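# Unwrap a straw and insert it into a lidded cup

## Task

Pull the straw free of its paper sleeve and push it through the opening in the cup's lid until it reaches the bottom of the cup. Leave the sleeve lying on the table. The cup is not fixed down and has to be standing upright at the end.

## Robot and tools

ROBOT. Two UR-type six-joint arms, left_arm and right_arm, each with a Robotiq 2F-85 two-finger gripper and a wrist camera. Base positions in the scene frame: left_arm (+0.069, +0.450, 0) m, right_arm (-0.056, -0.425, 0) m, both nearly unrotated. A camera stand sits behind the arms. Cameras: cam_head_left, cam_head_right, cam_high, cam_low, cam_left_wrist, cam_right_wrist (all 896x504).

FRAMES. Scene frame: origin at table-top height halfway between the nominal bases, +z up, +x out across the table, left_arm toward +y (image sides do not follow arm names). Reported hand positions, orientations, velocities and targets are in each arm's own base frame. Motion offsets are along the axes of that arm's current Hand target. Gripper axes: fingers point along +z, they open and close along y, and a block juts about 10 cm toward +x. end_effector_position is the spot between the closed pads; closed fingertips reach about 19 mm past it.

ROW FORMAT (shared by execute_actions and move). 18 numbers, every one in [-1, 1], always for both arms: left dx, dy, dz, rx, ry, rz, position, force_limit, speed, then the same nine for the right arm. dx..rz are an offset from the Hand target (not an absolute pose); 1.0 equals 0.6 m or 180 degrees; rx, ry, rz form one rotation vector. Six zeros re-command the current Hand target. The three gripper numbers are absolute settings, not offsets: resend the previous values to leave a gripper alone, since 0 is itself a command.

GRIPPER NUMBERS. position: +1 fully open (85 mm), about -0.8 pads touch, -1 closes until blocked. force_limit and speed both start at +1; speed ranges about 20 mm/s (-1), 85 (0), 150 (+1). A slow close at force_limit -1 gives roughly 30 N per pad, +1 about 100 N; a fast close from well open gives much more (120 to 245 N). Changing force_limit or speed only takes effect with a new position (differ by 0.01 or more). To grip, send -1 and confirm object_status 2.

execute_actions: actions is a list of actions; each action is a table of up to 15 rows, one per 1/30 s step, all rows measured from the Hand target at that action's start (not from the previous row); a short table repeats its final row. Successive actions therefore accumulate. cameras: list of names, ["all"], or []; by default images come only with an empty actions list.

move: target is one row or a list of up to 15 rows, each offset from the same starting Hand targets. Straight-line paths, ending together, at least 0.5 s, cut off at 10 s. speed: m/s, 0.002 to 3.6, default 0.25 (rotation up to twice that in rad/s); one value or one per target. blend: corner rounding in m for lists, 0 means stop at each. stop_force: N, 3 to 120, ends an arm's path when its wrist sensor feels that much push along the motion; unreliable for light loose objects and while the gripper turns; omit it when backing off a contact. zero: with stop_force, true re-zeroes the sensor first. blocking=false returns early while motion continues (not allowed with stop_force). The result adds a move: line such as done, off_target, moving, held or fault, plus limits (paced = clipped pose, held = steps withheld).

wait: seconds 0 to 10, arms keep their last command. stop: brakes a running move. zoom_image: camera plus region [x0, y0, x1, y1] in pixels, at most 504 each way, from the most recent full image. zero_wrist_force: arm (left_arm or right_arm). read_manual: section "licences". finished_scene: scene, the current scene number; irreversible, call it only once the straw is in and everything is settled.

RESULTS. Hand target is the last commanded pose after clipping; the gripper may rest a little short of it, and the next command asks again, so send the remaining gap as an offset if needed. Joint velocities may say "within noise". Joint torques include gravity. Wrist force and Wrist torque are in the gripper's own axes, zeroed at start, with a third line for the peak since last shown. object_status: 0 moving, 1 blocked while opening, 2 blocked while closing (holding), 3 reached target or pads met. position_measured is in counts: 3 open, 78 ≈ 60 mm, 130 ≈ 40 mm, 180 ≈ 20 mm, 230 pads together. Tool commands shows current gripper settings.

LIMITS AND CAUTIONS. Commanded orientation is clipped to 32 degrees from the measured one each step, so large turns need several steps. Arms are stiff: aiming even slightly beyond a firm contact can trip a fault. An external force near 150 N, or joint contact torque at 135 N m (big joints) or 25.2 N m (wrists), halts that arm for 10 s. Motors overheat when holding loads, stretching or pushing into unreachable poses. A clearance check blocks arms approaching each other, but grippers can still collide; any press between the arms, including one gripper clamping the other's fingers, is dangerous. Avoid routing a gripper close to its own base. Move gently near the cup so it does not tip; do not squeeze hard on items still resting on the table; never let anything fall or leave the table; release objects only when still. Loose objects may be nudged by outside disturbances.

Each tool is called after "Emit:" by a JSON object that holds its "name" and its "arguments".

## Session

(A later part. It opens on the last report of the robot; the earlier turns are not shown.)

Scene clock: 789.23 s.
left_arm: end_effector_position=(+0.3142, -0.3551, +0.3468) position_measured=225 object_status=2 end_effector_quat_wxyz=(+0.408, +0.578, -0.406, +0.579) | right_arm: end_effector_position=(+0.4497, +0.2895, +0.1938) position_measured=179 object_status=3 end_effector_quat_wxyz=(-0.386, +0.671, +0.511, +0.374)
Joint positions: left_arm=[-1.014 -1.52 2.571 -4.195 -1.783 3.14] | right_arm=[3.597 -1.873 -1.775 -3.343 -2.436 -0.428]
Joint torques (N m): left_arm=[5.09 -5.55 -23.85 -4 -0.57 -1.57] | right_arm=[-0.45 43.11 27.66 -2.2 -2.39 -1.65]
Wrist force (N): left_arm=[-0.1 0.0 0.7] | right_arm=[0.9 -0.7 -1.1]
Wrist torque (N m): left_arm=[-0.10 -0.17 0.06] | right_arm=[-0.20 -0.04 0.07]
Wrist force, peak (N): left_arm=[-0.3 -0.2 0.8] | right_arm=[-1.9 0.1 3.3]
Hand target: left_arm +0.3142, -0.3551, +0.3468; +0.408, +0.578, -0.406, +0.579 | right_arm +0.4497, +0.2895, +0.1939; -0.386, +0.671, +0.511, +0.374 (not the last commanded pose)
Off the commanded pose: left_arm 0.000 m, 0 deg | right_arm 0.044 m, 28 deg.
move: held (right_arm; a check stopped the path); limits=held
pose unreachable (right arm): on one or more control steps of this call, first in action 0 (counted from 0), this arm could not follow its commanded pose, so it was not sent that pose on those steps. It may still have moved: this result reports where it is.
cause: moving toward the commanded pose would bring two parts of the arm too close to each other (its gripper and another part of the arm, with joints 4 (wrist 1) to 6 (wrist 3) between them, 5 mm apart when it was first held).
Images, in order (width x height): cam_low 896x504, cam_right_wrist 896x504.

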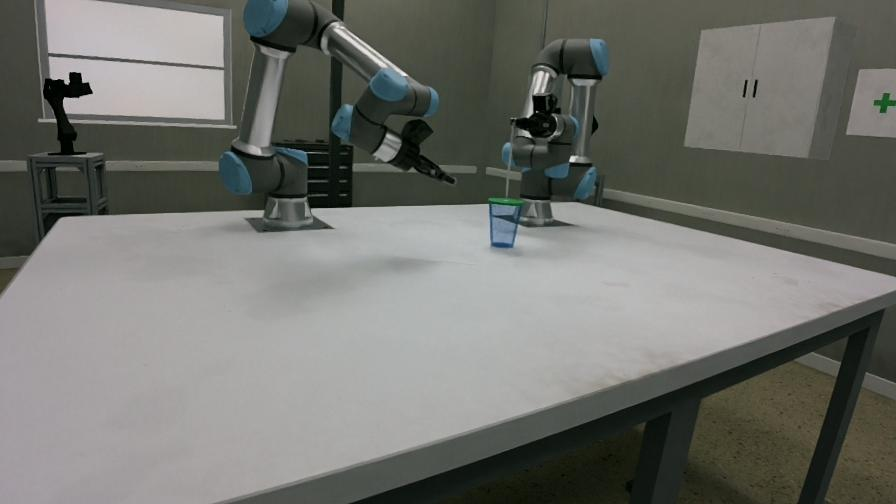

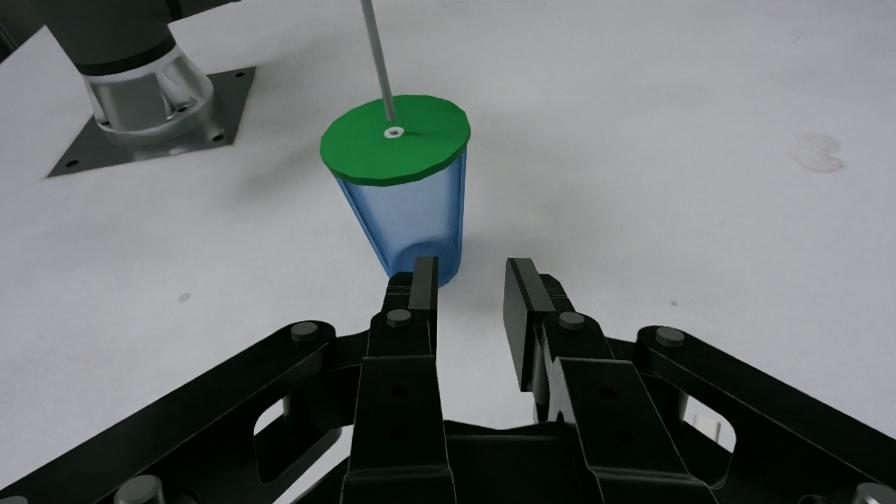

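Emit:
{"name": "move", "arguments": {"target": [-0.055,0,0,0,0,0,-1,0.6,-1,0,0,0,0,0,0,-0.4,-0.9,-1], "speed": 0.02, "stop_force": 4, "cameras": ["cam_right_wrist","cam_low","cam_head_left"]}}

Emit:
{"name": "zoom_image", "arguments": {"camera": "cam_right_wrist", "region": [340, 60, 440, 160]}}

Emit:
{"name": "zoom_image", "arguments": {"camera": "cam_low", "region": [460, 150, 560, 250]}}

Scene clock: 816.40 s.
left_arm: end_effector_position=(+0.3142, -0.3551, +0.3357) position_measured=225 object_status=2 end_effector_quat_wxyz=(+0.408, +0.578, -0.406, +0.579) | right_arm: end_effector_position=(+0.4497, +0.2895, +0.1939) position_measured=179 object_status=3 end_effector_quat_wxyz=(-0.386, +0.671, +0.511, +0.374)
Joint positions: left_arm=[-1.014 -1.477 2.581 -4.248 -1.782 3.14] | right_arm=[3.597 -1.873 -1.775 -3.343 -2.436 -0.428]
Joint torques (N m): left_arm=[3.92 -5.68 -21.86 -3.35 0.39 -0.37] | right_arm=[12.72 42.71 27.33 0.34 -2.53 -1.49]
Wrist force (N): left_arm=[2.7 -0.2 0.5] | right_arm=[1.0 -0.9 -1.3]
Wrist torque (N m): left_arm=[-0.16 -0.23 0.05] | right_arm=[-0.23 -0.06 0.07]
Wrist force, peak (N): left_arm=[8.9 -0.3 0.6] | right_arm=[1.4 -1.0 -1.0]
Hand target: left_arm +0.3142, -0.3551, +0.3357; +0.408, +0.578, -0.406, +0.579 (not the last commanded pose) | right_arm +0.4497, +0.2895, +0.1939; -0.386, +0.671, +0.511, +0.374
Off the commanded pose: left_arm 0.022 m, 0 deg | right_arm 0.000 m, 0 deg.
move: contact (left_arm)
Images, in order (width x height): cam_head_left 896x504, cam_low 896x504, cam_right_wrist 896x504.

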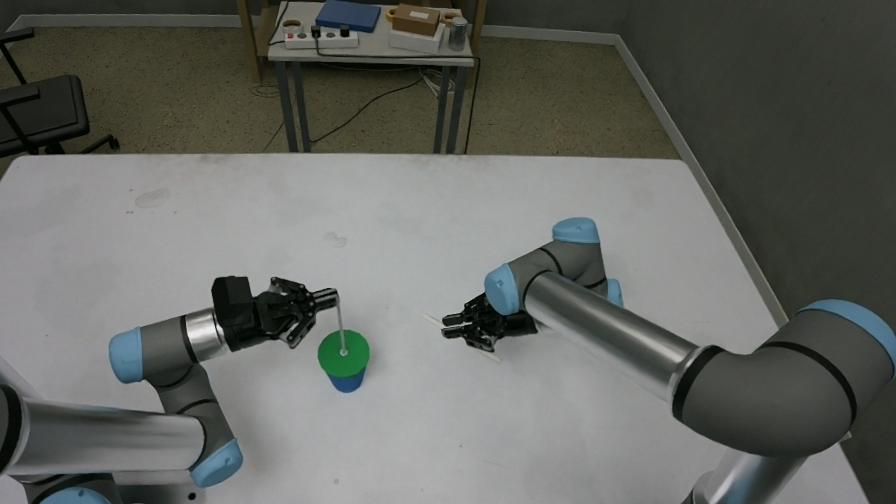

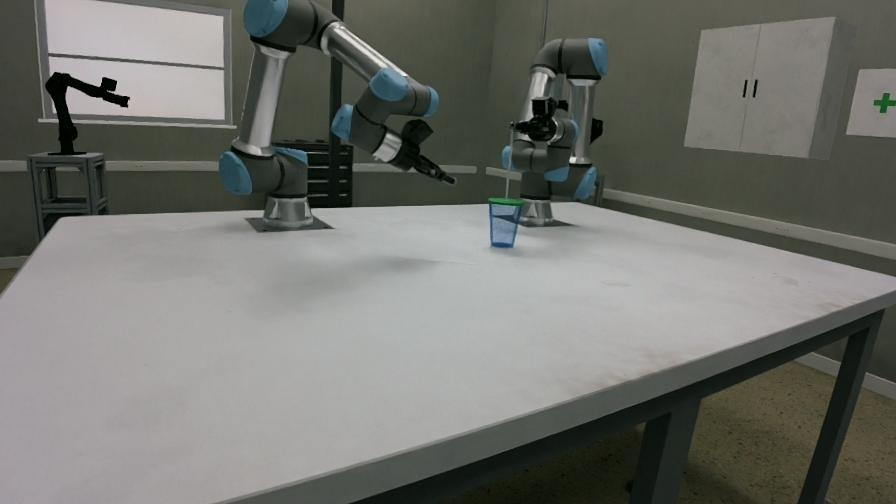

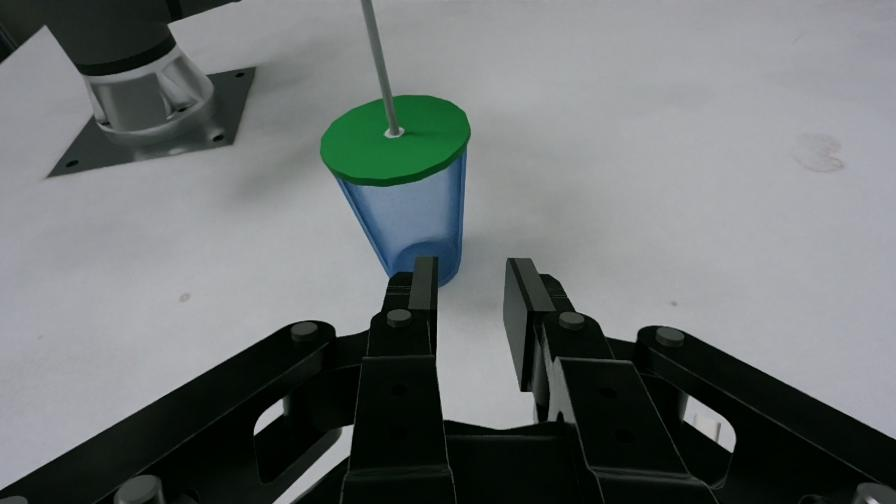

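Scaled by 5.040 from the camera's 896x504 image, which has a finer 1280x720 frame.

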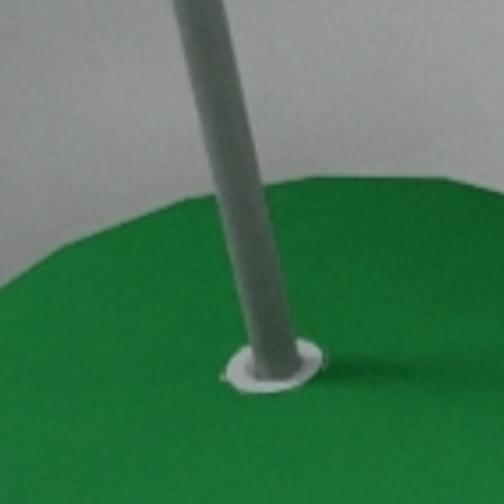

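Scaled by 5.040 from the camera's 896x504 image, which has a finer 1280x720 frame.

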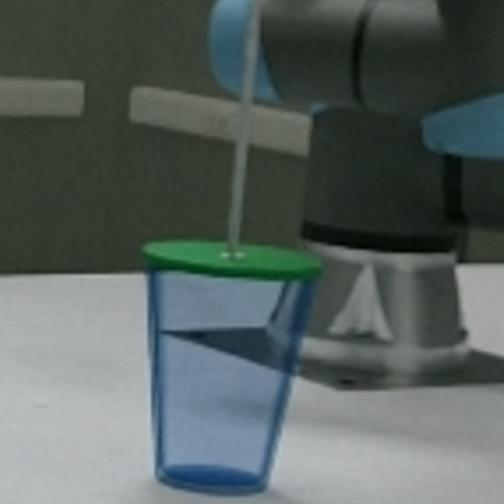

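Emit:
{"name": "zoom_image", "arguments": {"camera": "cam_head_left", "region": [320, 320, 370, 370]}}

Emit:
{"name": "zoom_image", "arguments": {"camera": "cam_right_wrist", "region": [370, 105, 420, 155]}}

Emit:
{"name": "zoom_image", "arguments": {"camera": "cam_low", "region": [485, 180, 525, 220]}}

Emit:
{"name": "wait", "arguments": {"seconds": 0, "cameras": ["cam_high","cam_head_right"]}}

Emit:
{"name": "zoom_image", "arguments": {"camera": "cam_high", "region": [350, 150, 430, 230]}}

Emit:
{"name": "zoom_image", "arguments": {"camera": "cam_head_right", "region": [320, 320, 370, 370]}}

Scaled by 10.080 from the camera's 896x504 image, which has a finer 1280x720 frame.

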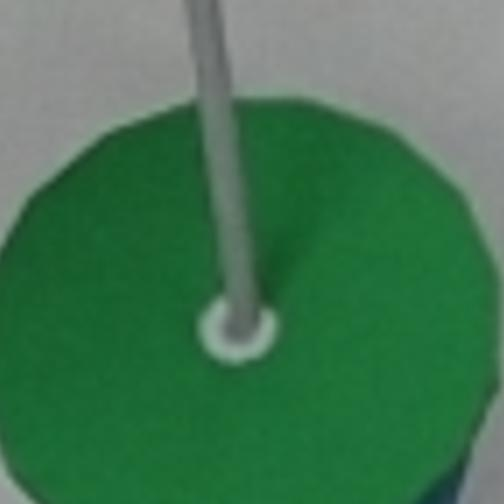

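Scaled by 10.080 from the camera's 896x504 image, which has a finer 1280x720 frame.

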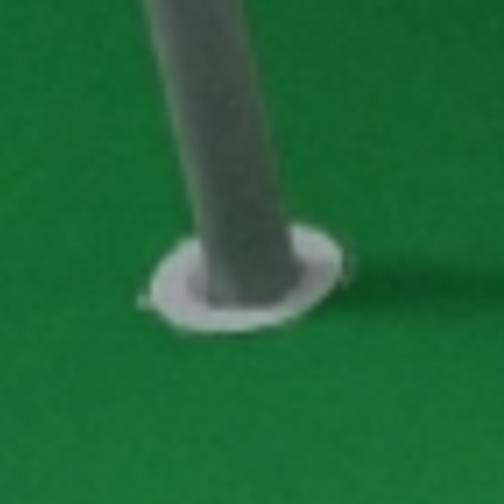

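Scaled by 12.600 from the camera's 896x504 image, which has a finer 1280x720 frame.

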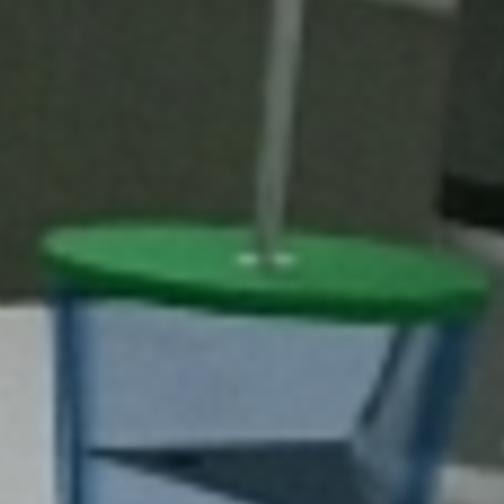

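Scene clock: 837.87 s.
left_arm: end_effector_position=(+0.3142, -0.3551, +0.3357) position_measured=225 object_status=2 end_effector_quat_wxyz=(+0.408, +0.578, -0.406, +0.579) | right_arm: end_effector_position=(+0.4497, +0.2895, +0.1939) position_measured=179 object_status=3 end_effector_quat_wxyz=(-0.386, +0.671, +0.511, +0.374)
Joint positions: left_arm=[-1.014 -1.477 2.581 -4.248 -1.782 3.14] | right_arm=[3.597 -1.873 -1.775 -3.343 -2.436 -0.428]
Joint torques (N m): left_arm=[4.56 -5.53 -21.45 -2.97 -0.37 -0.61] | right_arm=[11.11 43.07 27.2 0.4 -2.39 -1.47]
Wrist force (N): left_arm=[2.5 0.0 0.8] | right_arm=[1.1 -0.7 -0.9]
Wrist torque (N m): left_arm=[-0.13 -0.19 0.05] | right_arm=[-0.20 -0.06 0.07]
Wrist force, peak (N): left_arm=[2.9 -0.2 0.7] | right_arm=[1.1 -0.9 -1.2]
Hand target: left_arm +0.3142, -0.3551, +0.3357; +0.408, +0.578, -0.406, +0.579 (not the last commanded pose) | right_arm +0.4497, +0.2895, +0.1939; -0.386, +0.671, +0.511, +0.374
Tool commands: left_gripper/position=-1.0 left_gripper/force_limit=+0.6 left_gripper/speed=-1.0 right_gripper/position=-0.4 right_gripper/force_limit=-0.9 right_gripper/speed=-1.0
Off the commanded pose: left_arm 0.022 m, 0 deg | right_arm 0.000 m, 0 deg.
Images, in order (width x height): cam_head_right 896x504, cam_high 896x504.

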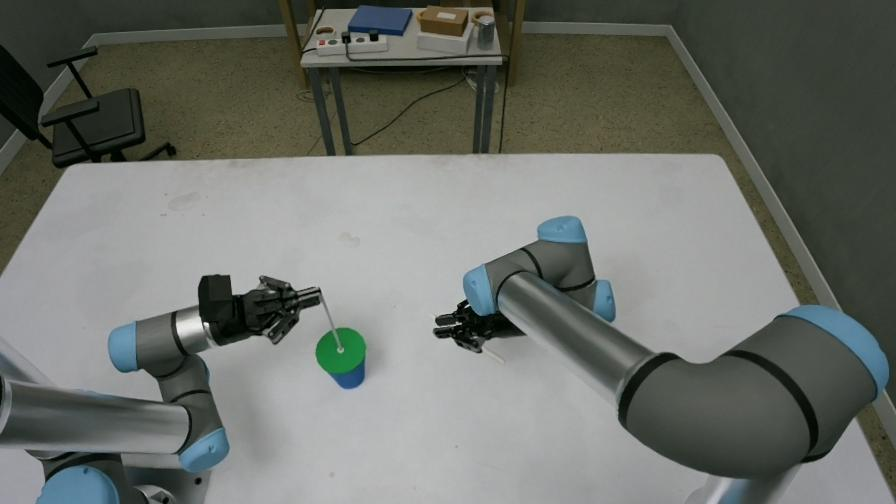

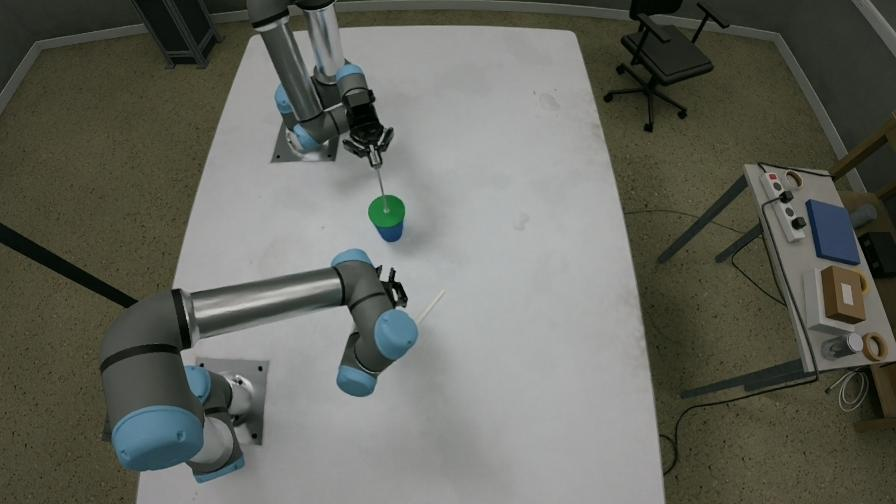

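Scaled by 6.300 from the camera's 896x504 image, which has a finer 1280x720 frame.

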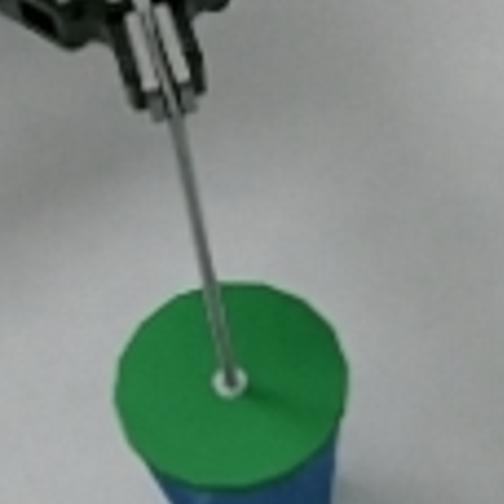

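Scaled by 10.080 from the camera's 896x504 image, which has a finer 1280x720 frame.

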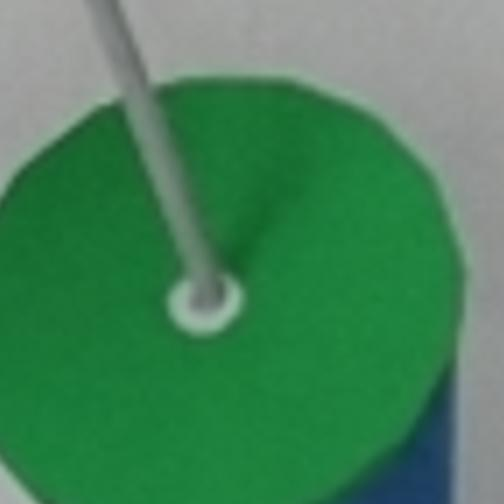

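Emit:
{"name": "move", "arguments": {"target": [[0.004,0.0014,-0.0005,0,0,0,-1,0.6,-1,0,0,0,0,0,0,-0.4,-0.9,-1],[-0.035,0.0014,-0.0005,0,0,0,-1,0.6,-1,0,0,0,0,0,0,-0.4,-0.9,-1]], "speed": 0.02, "stop_force": 7, "cameras": ["cam_right_wrist","cam_high"]}}

Emit:
{"name": "zoom_image", "arguments": {"camera": "cam_right_wrist", "region": [370, 105, 420, 155]}}

Emit:
{"name": "zoom_image", "arguments": {"camera": "cam_high", "region": [360, 180, 410, 230]}}

Scene clock: 864.40 s.
left_arm: end_effector_position=(+0.3133, -0.3551, +0.3346) position_measured=225 object_status=2 end_effector_quat_wxyz=(+0.408, +0.578, -0.406, +0.579) | right_arm: end_effector_position=(+0.4497, +0.2895, +0.1939) position_measured=179 object_status=3 end_effector_quat_wxyz=(-0.386, +0.671, +0.511, +0.374)
Joint positions: left_arm=[-1.018 -1.474 2.584 -4.254 -1.779 3.14] | right_arm=[3.597 -1.873 -1.775 -3.343 -2.436 -0.428]
Joint torques (N m): left_arm=[1.82 -7.37 -23.47 -4.5 1.01 -0.2] | right_arm=[12.36 42.27 27.18 0.41 -2.43 -1.25]
Wrist force (N): left_arm=[-2.4 -0.4 0.7] | right_arm=[1.0 -0.9 -1.0]
Wrist torque (N m): left_arm=[-0.16 -0.13 0.06] | right_arm=[-0.24 -0.05 0.07]
Wrist force, peak (N): left_arm=[10.0 -0.4 0.7] | right_arm=[1.2 -1.2 -0.9]
Hand target: left_arm +0.3133, -0.3551, +0.3346; +0.408, +0.578, -0.406, +0.579 (not the last commanded pose) | right_arm +0.4497, +0.2895, +0.1939; -0.386, +0.671, +0.511, +0.374
Off the commanded pose: left_arm 0.020 m, 0 deg | right_arm 0.000 m, 0 deg.
move: contact (left_arm); path passed 1 of 2 targets
Images, in order (width x height): cam_high 896x504, cam_right_wrist 896x504.

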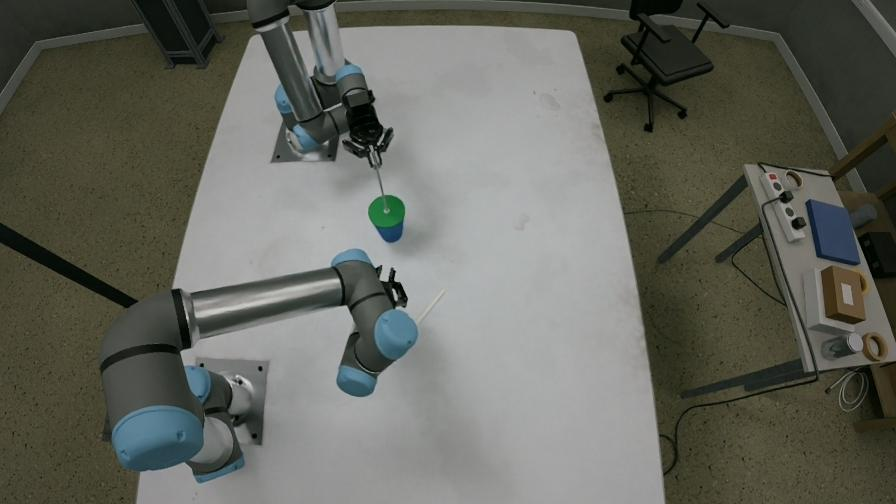

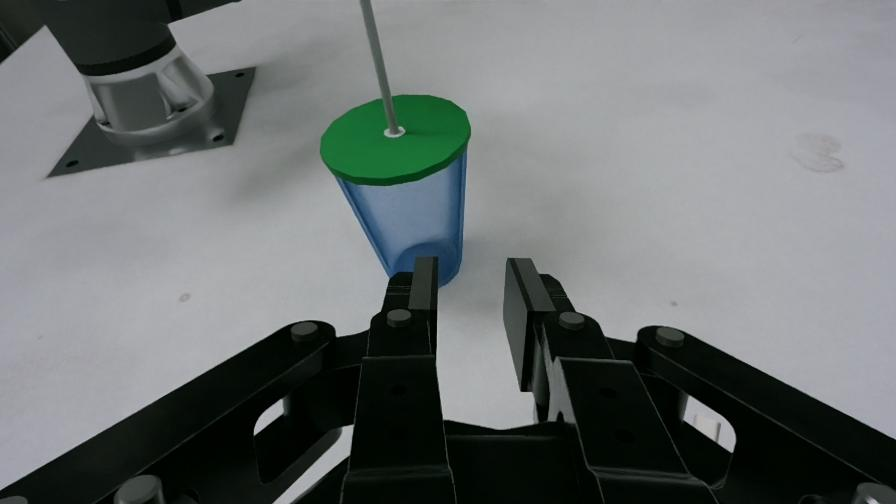

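Scaled by 10.080 from the camera's 896x504 image, which has a finer 1280x720 frame.

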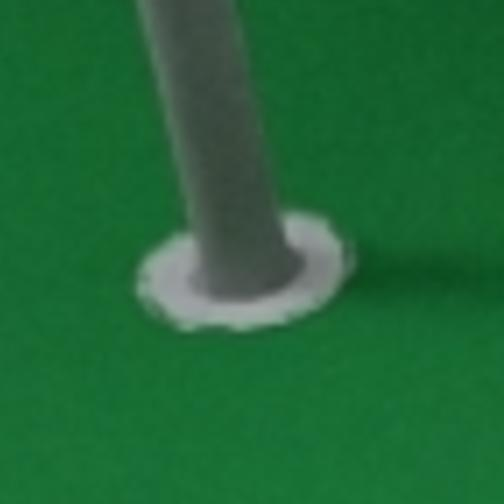

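Scaled by 10.080 from the camera's 896x504 image, which has a finer 1280x720 frame.

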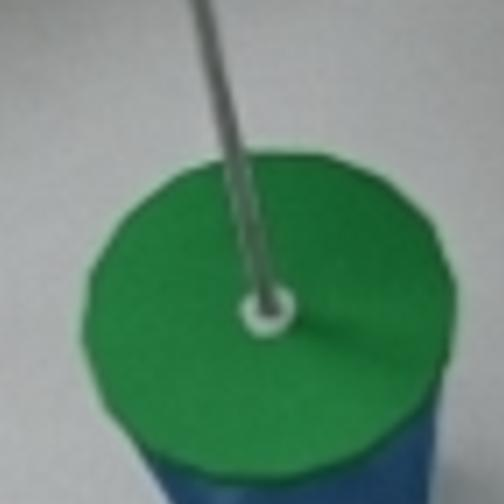

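Emit:
{"name": "move", "arguments": {"target": [[0.0008,0,0,0,0,0,-1,0.6,-1,0,0,0,0,0,0,-0.4,-0.9,-1],[-0.0015,0.0015,0,0,0,0,-1,0.6,-1,0,0,0,0,0,0,-0.4,-0.9,-1],[-0.0025,0,0.0015,0,0,0,-1,0.6,-1,0,0,0,0,0,0,-0.4,-0.9,-1],[-0.0035,-0.0015,0,0,0,0,-1,0.6,-1,0,0,0,0,0,0,-0.4,-0.9,-1],[-0.0045,0,-0.0015,0,0,0,-1,0.6,-1,0,0,0,0,0,0,-0.4,-0.9,-1],[-0.0055,0.0012,0.0008,0,0,0,-1,0.6,-1,0,0,0,0,0,0,-0.4,-0.9,-1],[-0.007,0,0,0,0,0,-1,0.6,-1,0,0,0,0,0,0,-0.4,-0.9,-1],[-0.025,0,0,0,0,0,-1,0.6,-1,0,0,0,0,0,0,-0.4,-0.9,-1]], "speed": 0.015, "stop_force": 12, "cameras": ["cam_right_wrist"]}}

Emit:
{"name": "zoom_image", "arguments": {"camera": "cam_right_wrist", "region": [370, 85, 440, 155]}}

Scene clock: 893.37 s.
left_arm: end_effector_position=(+0.3133, -0.3551, +0.3196) position_measured=225 object_status=2 end_effector_quat_wxyz=(+0.408, +0.578, -0.406, +0.579) | right_arm: end_effector_position=(+0.4497, +0.2895, +0.1939) position_measured=179 object_status=3 end_effector_quat_wxyz=(-0.386, +0.671, +0.511, +0.374)
Joint positions: left_arm=[-1.018 -1.413 2.595 -4.326 -1.779 3.14] | right_arm=[3.597 -1.873 -1.775 -3.343 -2.436 -0.428]
Joint torques (N m): left_arm=[-6.52 -24.79 -19.57 0.04 0.54 1.25] | right_arm=[11.83 43.22 26.17 0.41 -2.36 -0.85]
Wrist force (N): left_arm=[4.5 0.0 0.9] | right_arm=[1.0 -0.9 -0.9]
Wrist torque (N m): left_arm=[-0.13 -0.27 0.06] | right_arm=[-0.23 -0.06 0.07]
Wrist force, peak (N): left_arm=[8.3 -0.4 0.8] | right_arm=[1.3 -0.9 -1.2]
Hand target: left_arm +0.3133, -0.3551, +0.3196; +0.408, +0.578, -0.406, +0.579 | right_arm +0.4497, +0.2895, +0.1939; -0.386, +0.671, +0.511, +0.374
Off the commanded pose: left_arm 0.000 m, 0 deg | right_arm 0.000 m, 0 deg.
move: done
Images, in order (width x height): cam_right_wrist 896x504.

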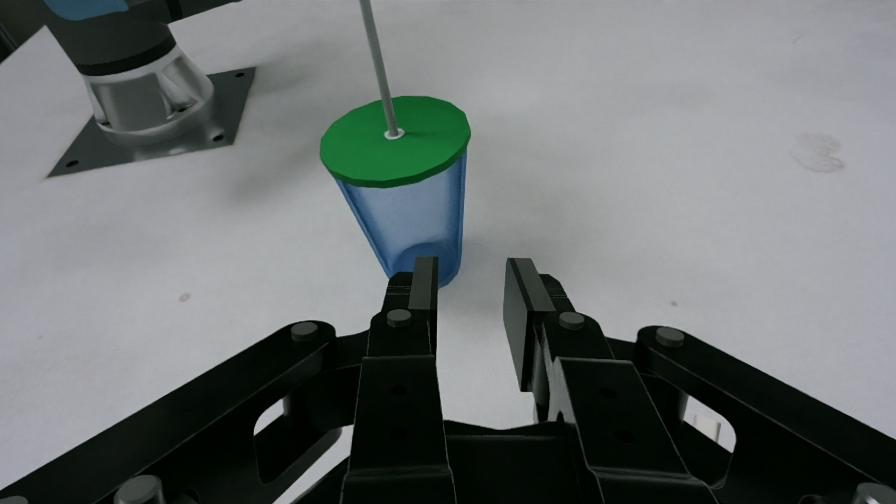

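Scaled by 7.200 from the camera's 896x504 image, which has a finer 1280x720 frame.

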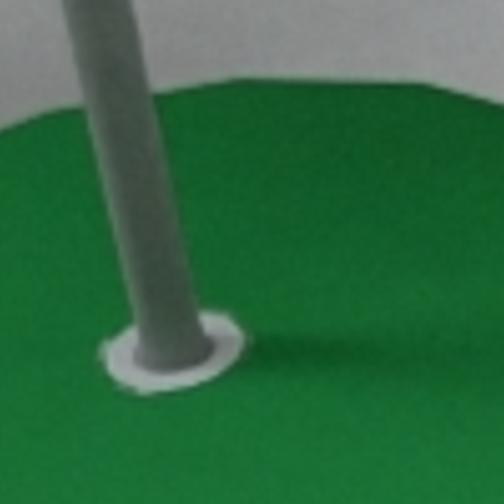

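Emit:
{"name": "wait", "arguments": {"seconds": 0, "cameras": ["cam_low","cam_head_left"]}}

Emit:
{"name": "zoom_image", "arguments": {"camera": "cam_low", "region": [470, 100, 570, 250]}}

Emit:
{"name": "zoom_image", "arguments": {"camera": "cam_head_left", "region": [290, 270, 390, 370]}}

Scene clock: 902.63 s.
left_arm: end_effector_position=(+0.3133, -0.3551, +0.3196) position_measured=225 object_status=2 end_effector_quat_wxyz=(+0.408, +0.578, -0.406, +0.579) | right_arm: end_effector_position=(+0.4497, +0.2895, +0.1939) position_measured=179 object_status=3 end_effector_quat_wxyz=(-0.386, +0.671, +0.511, +0.374)
Joint positions: left_arm=[-1.018 -1.413 2.595 -4.326 -1.779 3.14] | right_arm=[3.597 -1.873 -1.775 -3.343 -2.436 -0.428]
Joint torques (N m): left_arm=[-6.7 -25.4 -19.68 -2.77 -0.53 1.43] | right_arm=[11.84 42.71 25.2 0.42 -2.43 -0.63]
Wrist force (N): left_arm=[4.4 -0.4 0.7] | right_arm=[0.8 -1.3 -0.9]
Wrist torque (N m): left_arm=[-0.18 -0.26 0.06] | right_arm=[-0.30 -0.02 0.07]
Wrist force, peak (N): left_arm=[4.9 -0.1 0.8] | right_arm=[1.1 -0.9 -1.3]
Hand target: left_arm +0.3133, -0.3551, +0.3196; +0.408, +0.578, -0.406, +0.579 | right_arm +0.4497, +0.2895, +0.1939; -0.386, +0.671, +0.511, +0.374
Tool commands: left_gripper/position=-1.0 left_gripper/force_limit=+0.6 left_gripper/speed=-1.0 right_gripper/position=-0.4 right_gripper/force_limit=-0.9 right_gripper/speed=-1.0
Off the commanded pose: left_arm 0.000 m, 0 deg | right_arm 0.000 m, 0 deg.
Images, in order (width x height): cam_head_left 896x504, cam_low 896x504.

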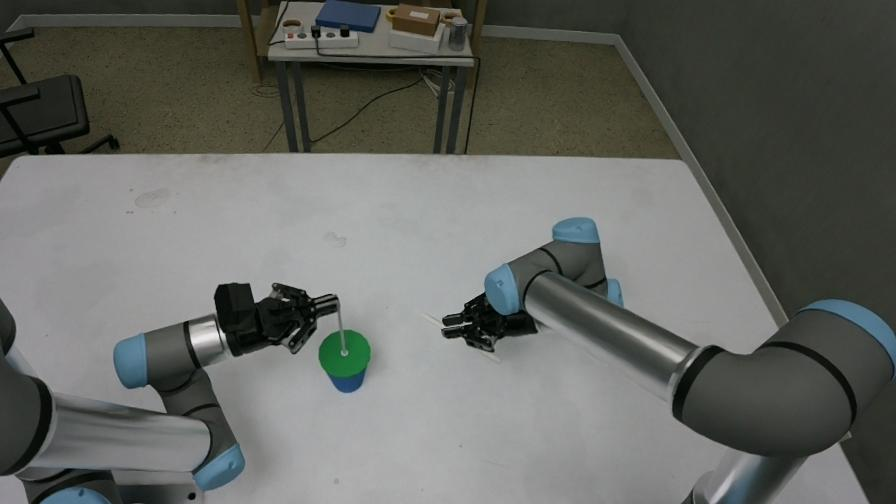

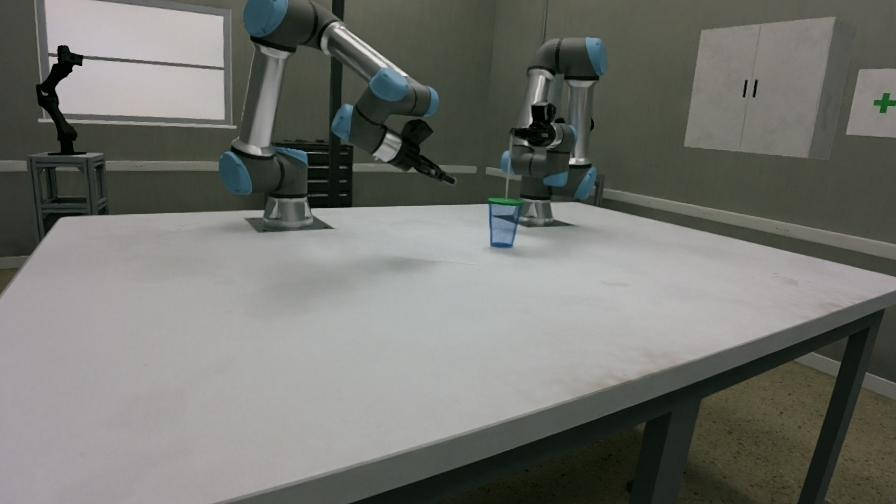

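Scaled by 3.360 from the camera's 896x504 image, which has a finer 1280x720 frame.

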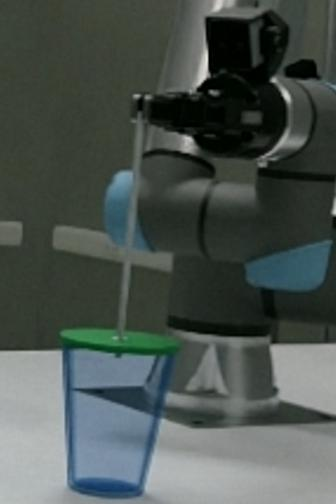

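Scaled by 5.040 from the camera's 896x504 image, which has a finer 1280x720 frame.

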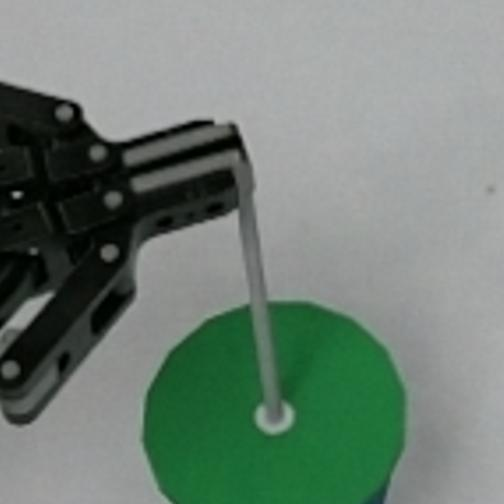

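Emit:
{"name": "move", "arguments": {"target": [[-0.15,0,0,0,0,0,-1,0.6,-1,0,0,0,0,0,0,-0.4,-0.9,-1],[-0.22,0,0,0,0,0,-1,0.6,-1,0,0,0,0,0,0,-0.4,-0.9,-1]], "speed": [0.035,0.015], "stop_force": 9, "cameras": ["cam_low","cam_head_left","cam_right_wrist"]}}

Emit:
{"name": "zoom_image", "arguments": {"camera": "cam_low", "region": [470, 120, 570, 270]}}

Emit:
{"name": "zoom_image", "arguments": {"camera": "cam_right_wrist", "region": [280, 0, 530, 300]}}

Scene clock: 920.33 s.
left_arm: end_effector_position=(+0.3133, -0.3554, +0.2091) position_measured=225 object_status=2 end_effector_quat_wxyz=(+0.408, +0.578, -0.406, +0.579) | right_arm: end_effector_position=(+0.4497, +0.2895, +0.1939) position_measured=179 object_status=3 end_effector_quat_wxyz=(-0.386, +0.671, +0.511, +0.374)
Joint positions: left_arm=[-1.019 -0.911 2.596 -4.829 -1.778 3.14] | right_arm=[3.597 -1.873 -1.775 -3.343 -2.436 -0.428]
Joint torques (N m): left_arm=[-1.25 -15.9 12.46 -2.51 0.02 -1.56] | right_arm=[12.09 42.22 25.02 0.43 -2.23 -0.27]
Wrist force (N): left_arm=[6.5 -0.9 0.3] | right_arm=[0.9 -0.8 -1.0]
Wrist torque (N m): left_arm=[-0.18 -0.29 0.09] | right_arm=[-0.21 -0.03 0.07]
Wrist force, peak (N): left_arm=[21.6 -0.9 1.3] | right_arm=[1.3 -0.8 -1.4]
Hand target: left_arm +0.3133, -0.3554, +0.2091; +0.408, +0.578, -0.406, +0.579 (not the last commanded pose) | right_arm +0.4497, +0.2895, +0.1939; -0.386, +0.671, +0.511, +0.374
Off the commanded pose: left_arm 0.022 m, 0 deg | right_arm 0.000 m, 0 deg.
move: contact (left_arm); path passed 1 of 2 targets
Images, in order (width x height): cam_head_left 896x504, cam_low 896x504, cam_right_wrist 896x504.

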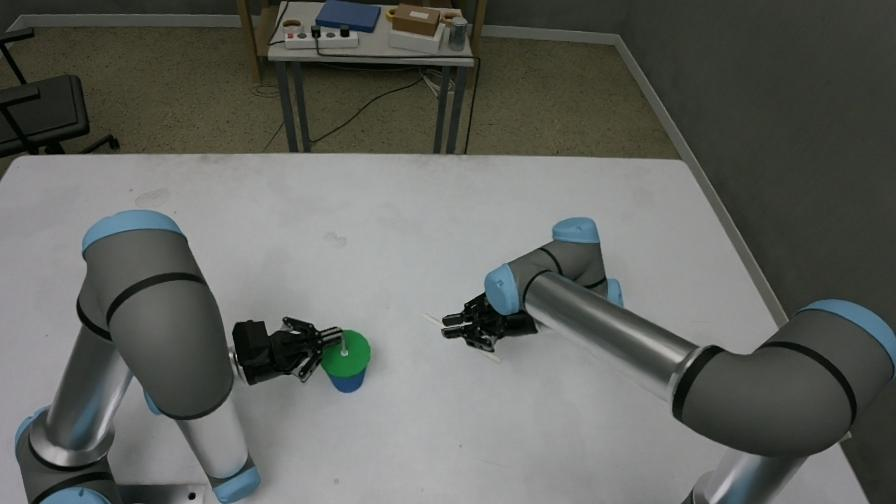

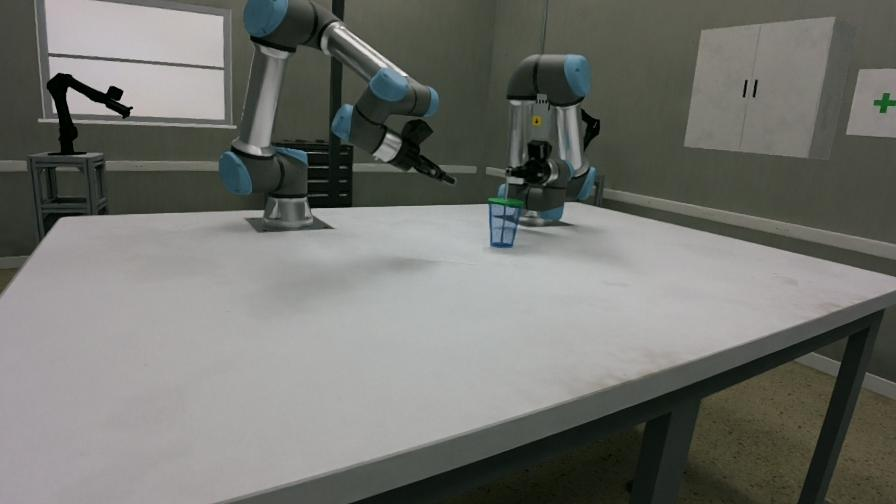

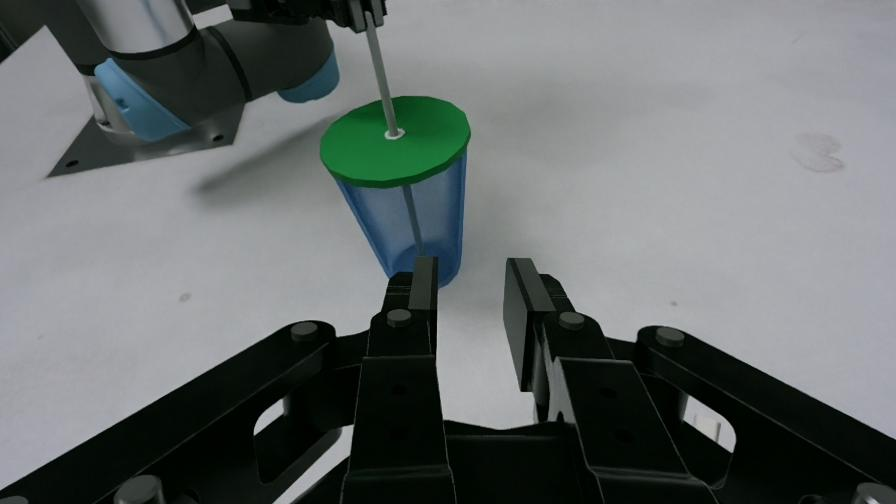

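Scaled by 3.360 from the camera's 896x504 image, which has a finer 1280x720 frame.

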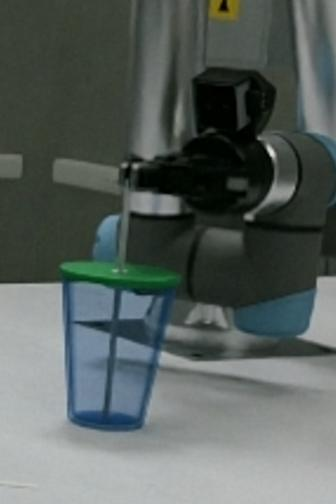

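Scaled by 1.680 from the camera's 896x504 image, which has a finer 1280x720 frame.

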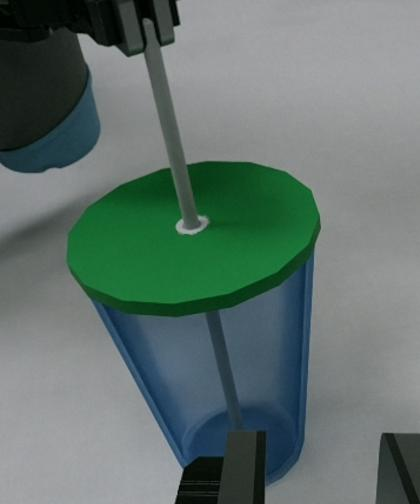

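Emit:
{"name": "move", "arguments": {"target": [[0,0,0,0,0,0,-0.2,0.6,-1,0,0,0,0,0,0,-0.4,-0.9,-1],[0,0,-0.15,0,0,0,-0.2,0.6,-1,0,0,0,0,0,0,-0.4,-0.9,-1]], "speed": 0.12, "cameras": ["cam_low","cam_high","cam_right_wrist","cam_head_left"]}}

Emit:
{"name": "zoom_image", "arguments": {"camera": "cam_low", "region": [470, 150, 550, 270]}}

Emit:
{"name": "zoom_image", "arguments": {"camera": "cam_right_wrist", "region": [280, 0, 530, 300]}}

Scene clock: 935.37 s.
left_arm: end_effector_position=(+0.3003, -0.3194, +0.2091) position_measured=154 object_status=3 end_effector_quat_wxyz=(+0.408, +0.578, -0.406, +0.579) | right_arm: end_effector_position=(+0.4497, +0.2895, +0.1939) position_measured=179 object_status=3 end_effector_quat_wxyz=(-0.386, +0.671, +0.511, +0.374)
Joint positions: left_arm=[-0.976 -0.887 2.675 -4.932 -1.821 3.14] | right_arm=[3.597 -1.873 -1.775 -3.343 -2.436 -0.428]
Joint torques (N m): left_arm=[-5.79 -33.7 -7.97 -0.57 0.86 0.48] | right_arm=[12.46 41.59 24.54 0.43 -2.2 -0.01]
Wrist force (N): left_arm=[-0.1 -0.3 0.7] | right_arm=[0.8 -0.7 -1.1]
Wrist torque (N m): left_arm=[-0.16 -0.15 0.06] | right_arm=[-0.19 -0.03 0.07]
Wrist force, peak (N): left_arm=[7.0 -0.6 0.3] | right_arm=[0.8 -0.9 -1.5]
Hand target: left_arm +0.3003, -0.3194, +0.2092; +0.408, +0.578, -0.406, +0.579 (not the last commanded pose) | right_arm +0.4497, +0.2895, +0.1939; -0.386, +0.671, +0.511, +0.374
Off the commanded pose: left_arm 0.052 m, 0 deg | right_arm 0.000 m, 0 deg.
move: held (left_arm; a check stopped the path); path passed 1 of 2 targets; limits=held
pose unreachable (left arm): on one or more control steps of this call, first in action 0 (counted from 0), this arm could not follow its commanded pose, so it was not sent that pose on those steps. It may still have moved: this result reports where it is.
cause: moving toward the commanded pose would bring two parts of the arm too close to each other (joints 3 (elbow) to 5 (wrist 2) lie between them).
Images, in order (width x height): cam_head_left 896x504, cam_high 896x504, cam_low 896x504, cam_right_wrist 896x504.

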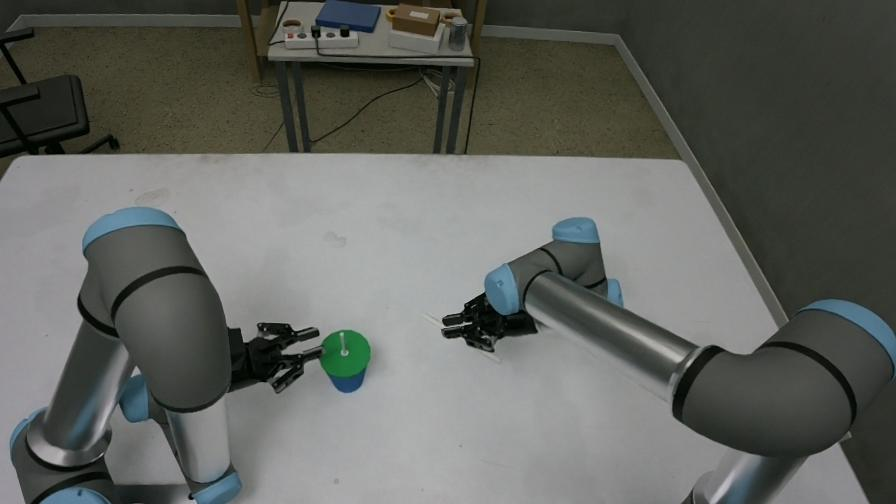

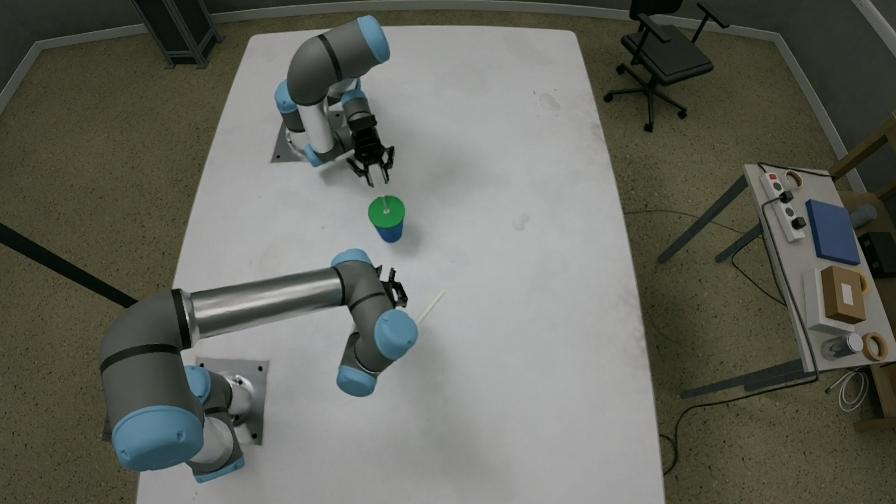

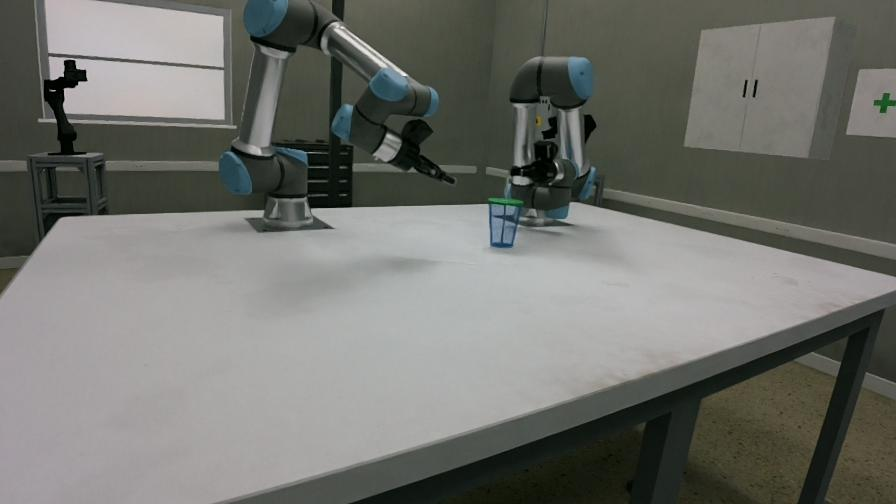

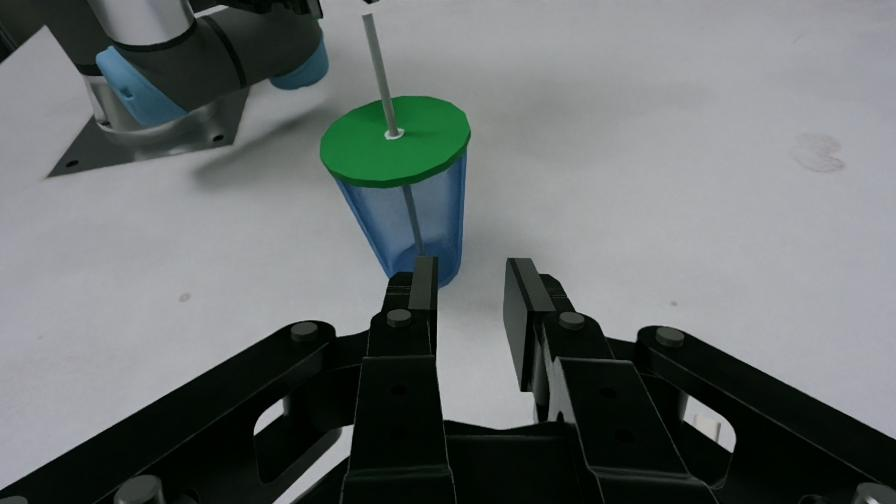

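Scaled by 4.200 from the camera's 896x504 image, which has a finer 1280x720 frame.

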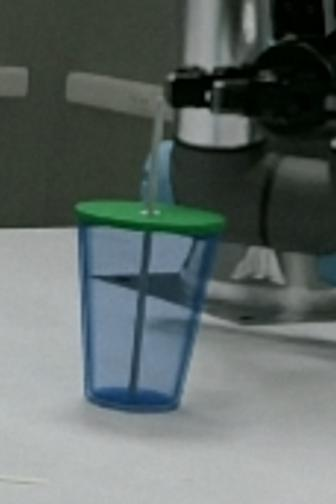

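Scaled by 1.680 from the camera's 896x504 image, which has a finer 1280x720 frame.

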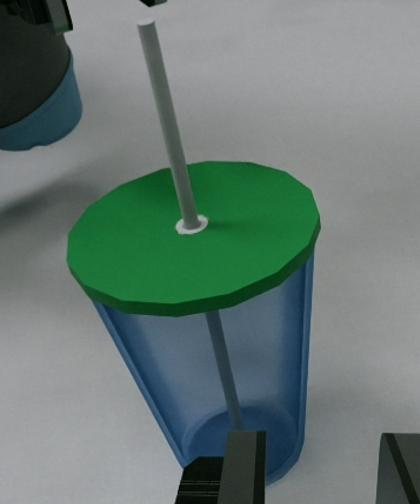

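Emit:
{"name": "finished_scene", "arguments": {"scene": 1}}

The scene is finished: the task was done.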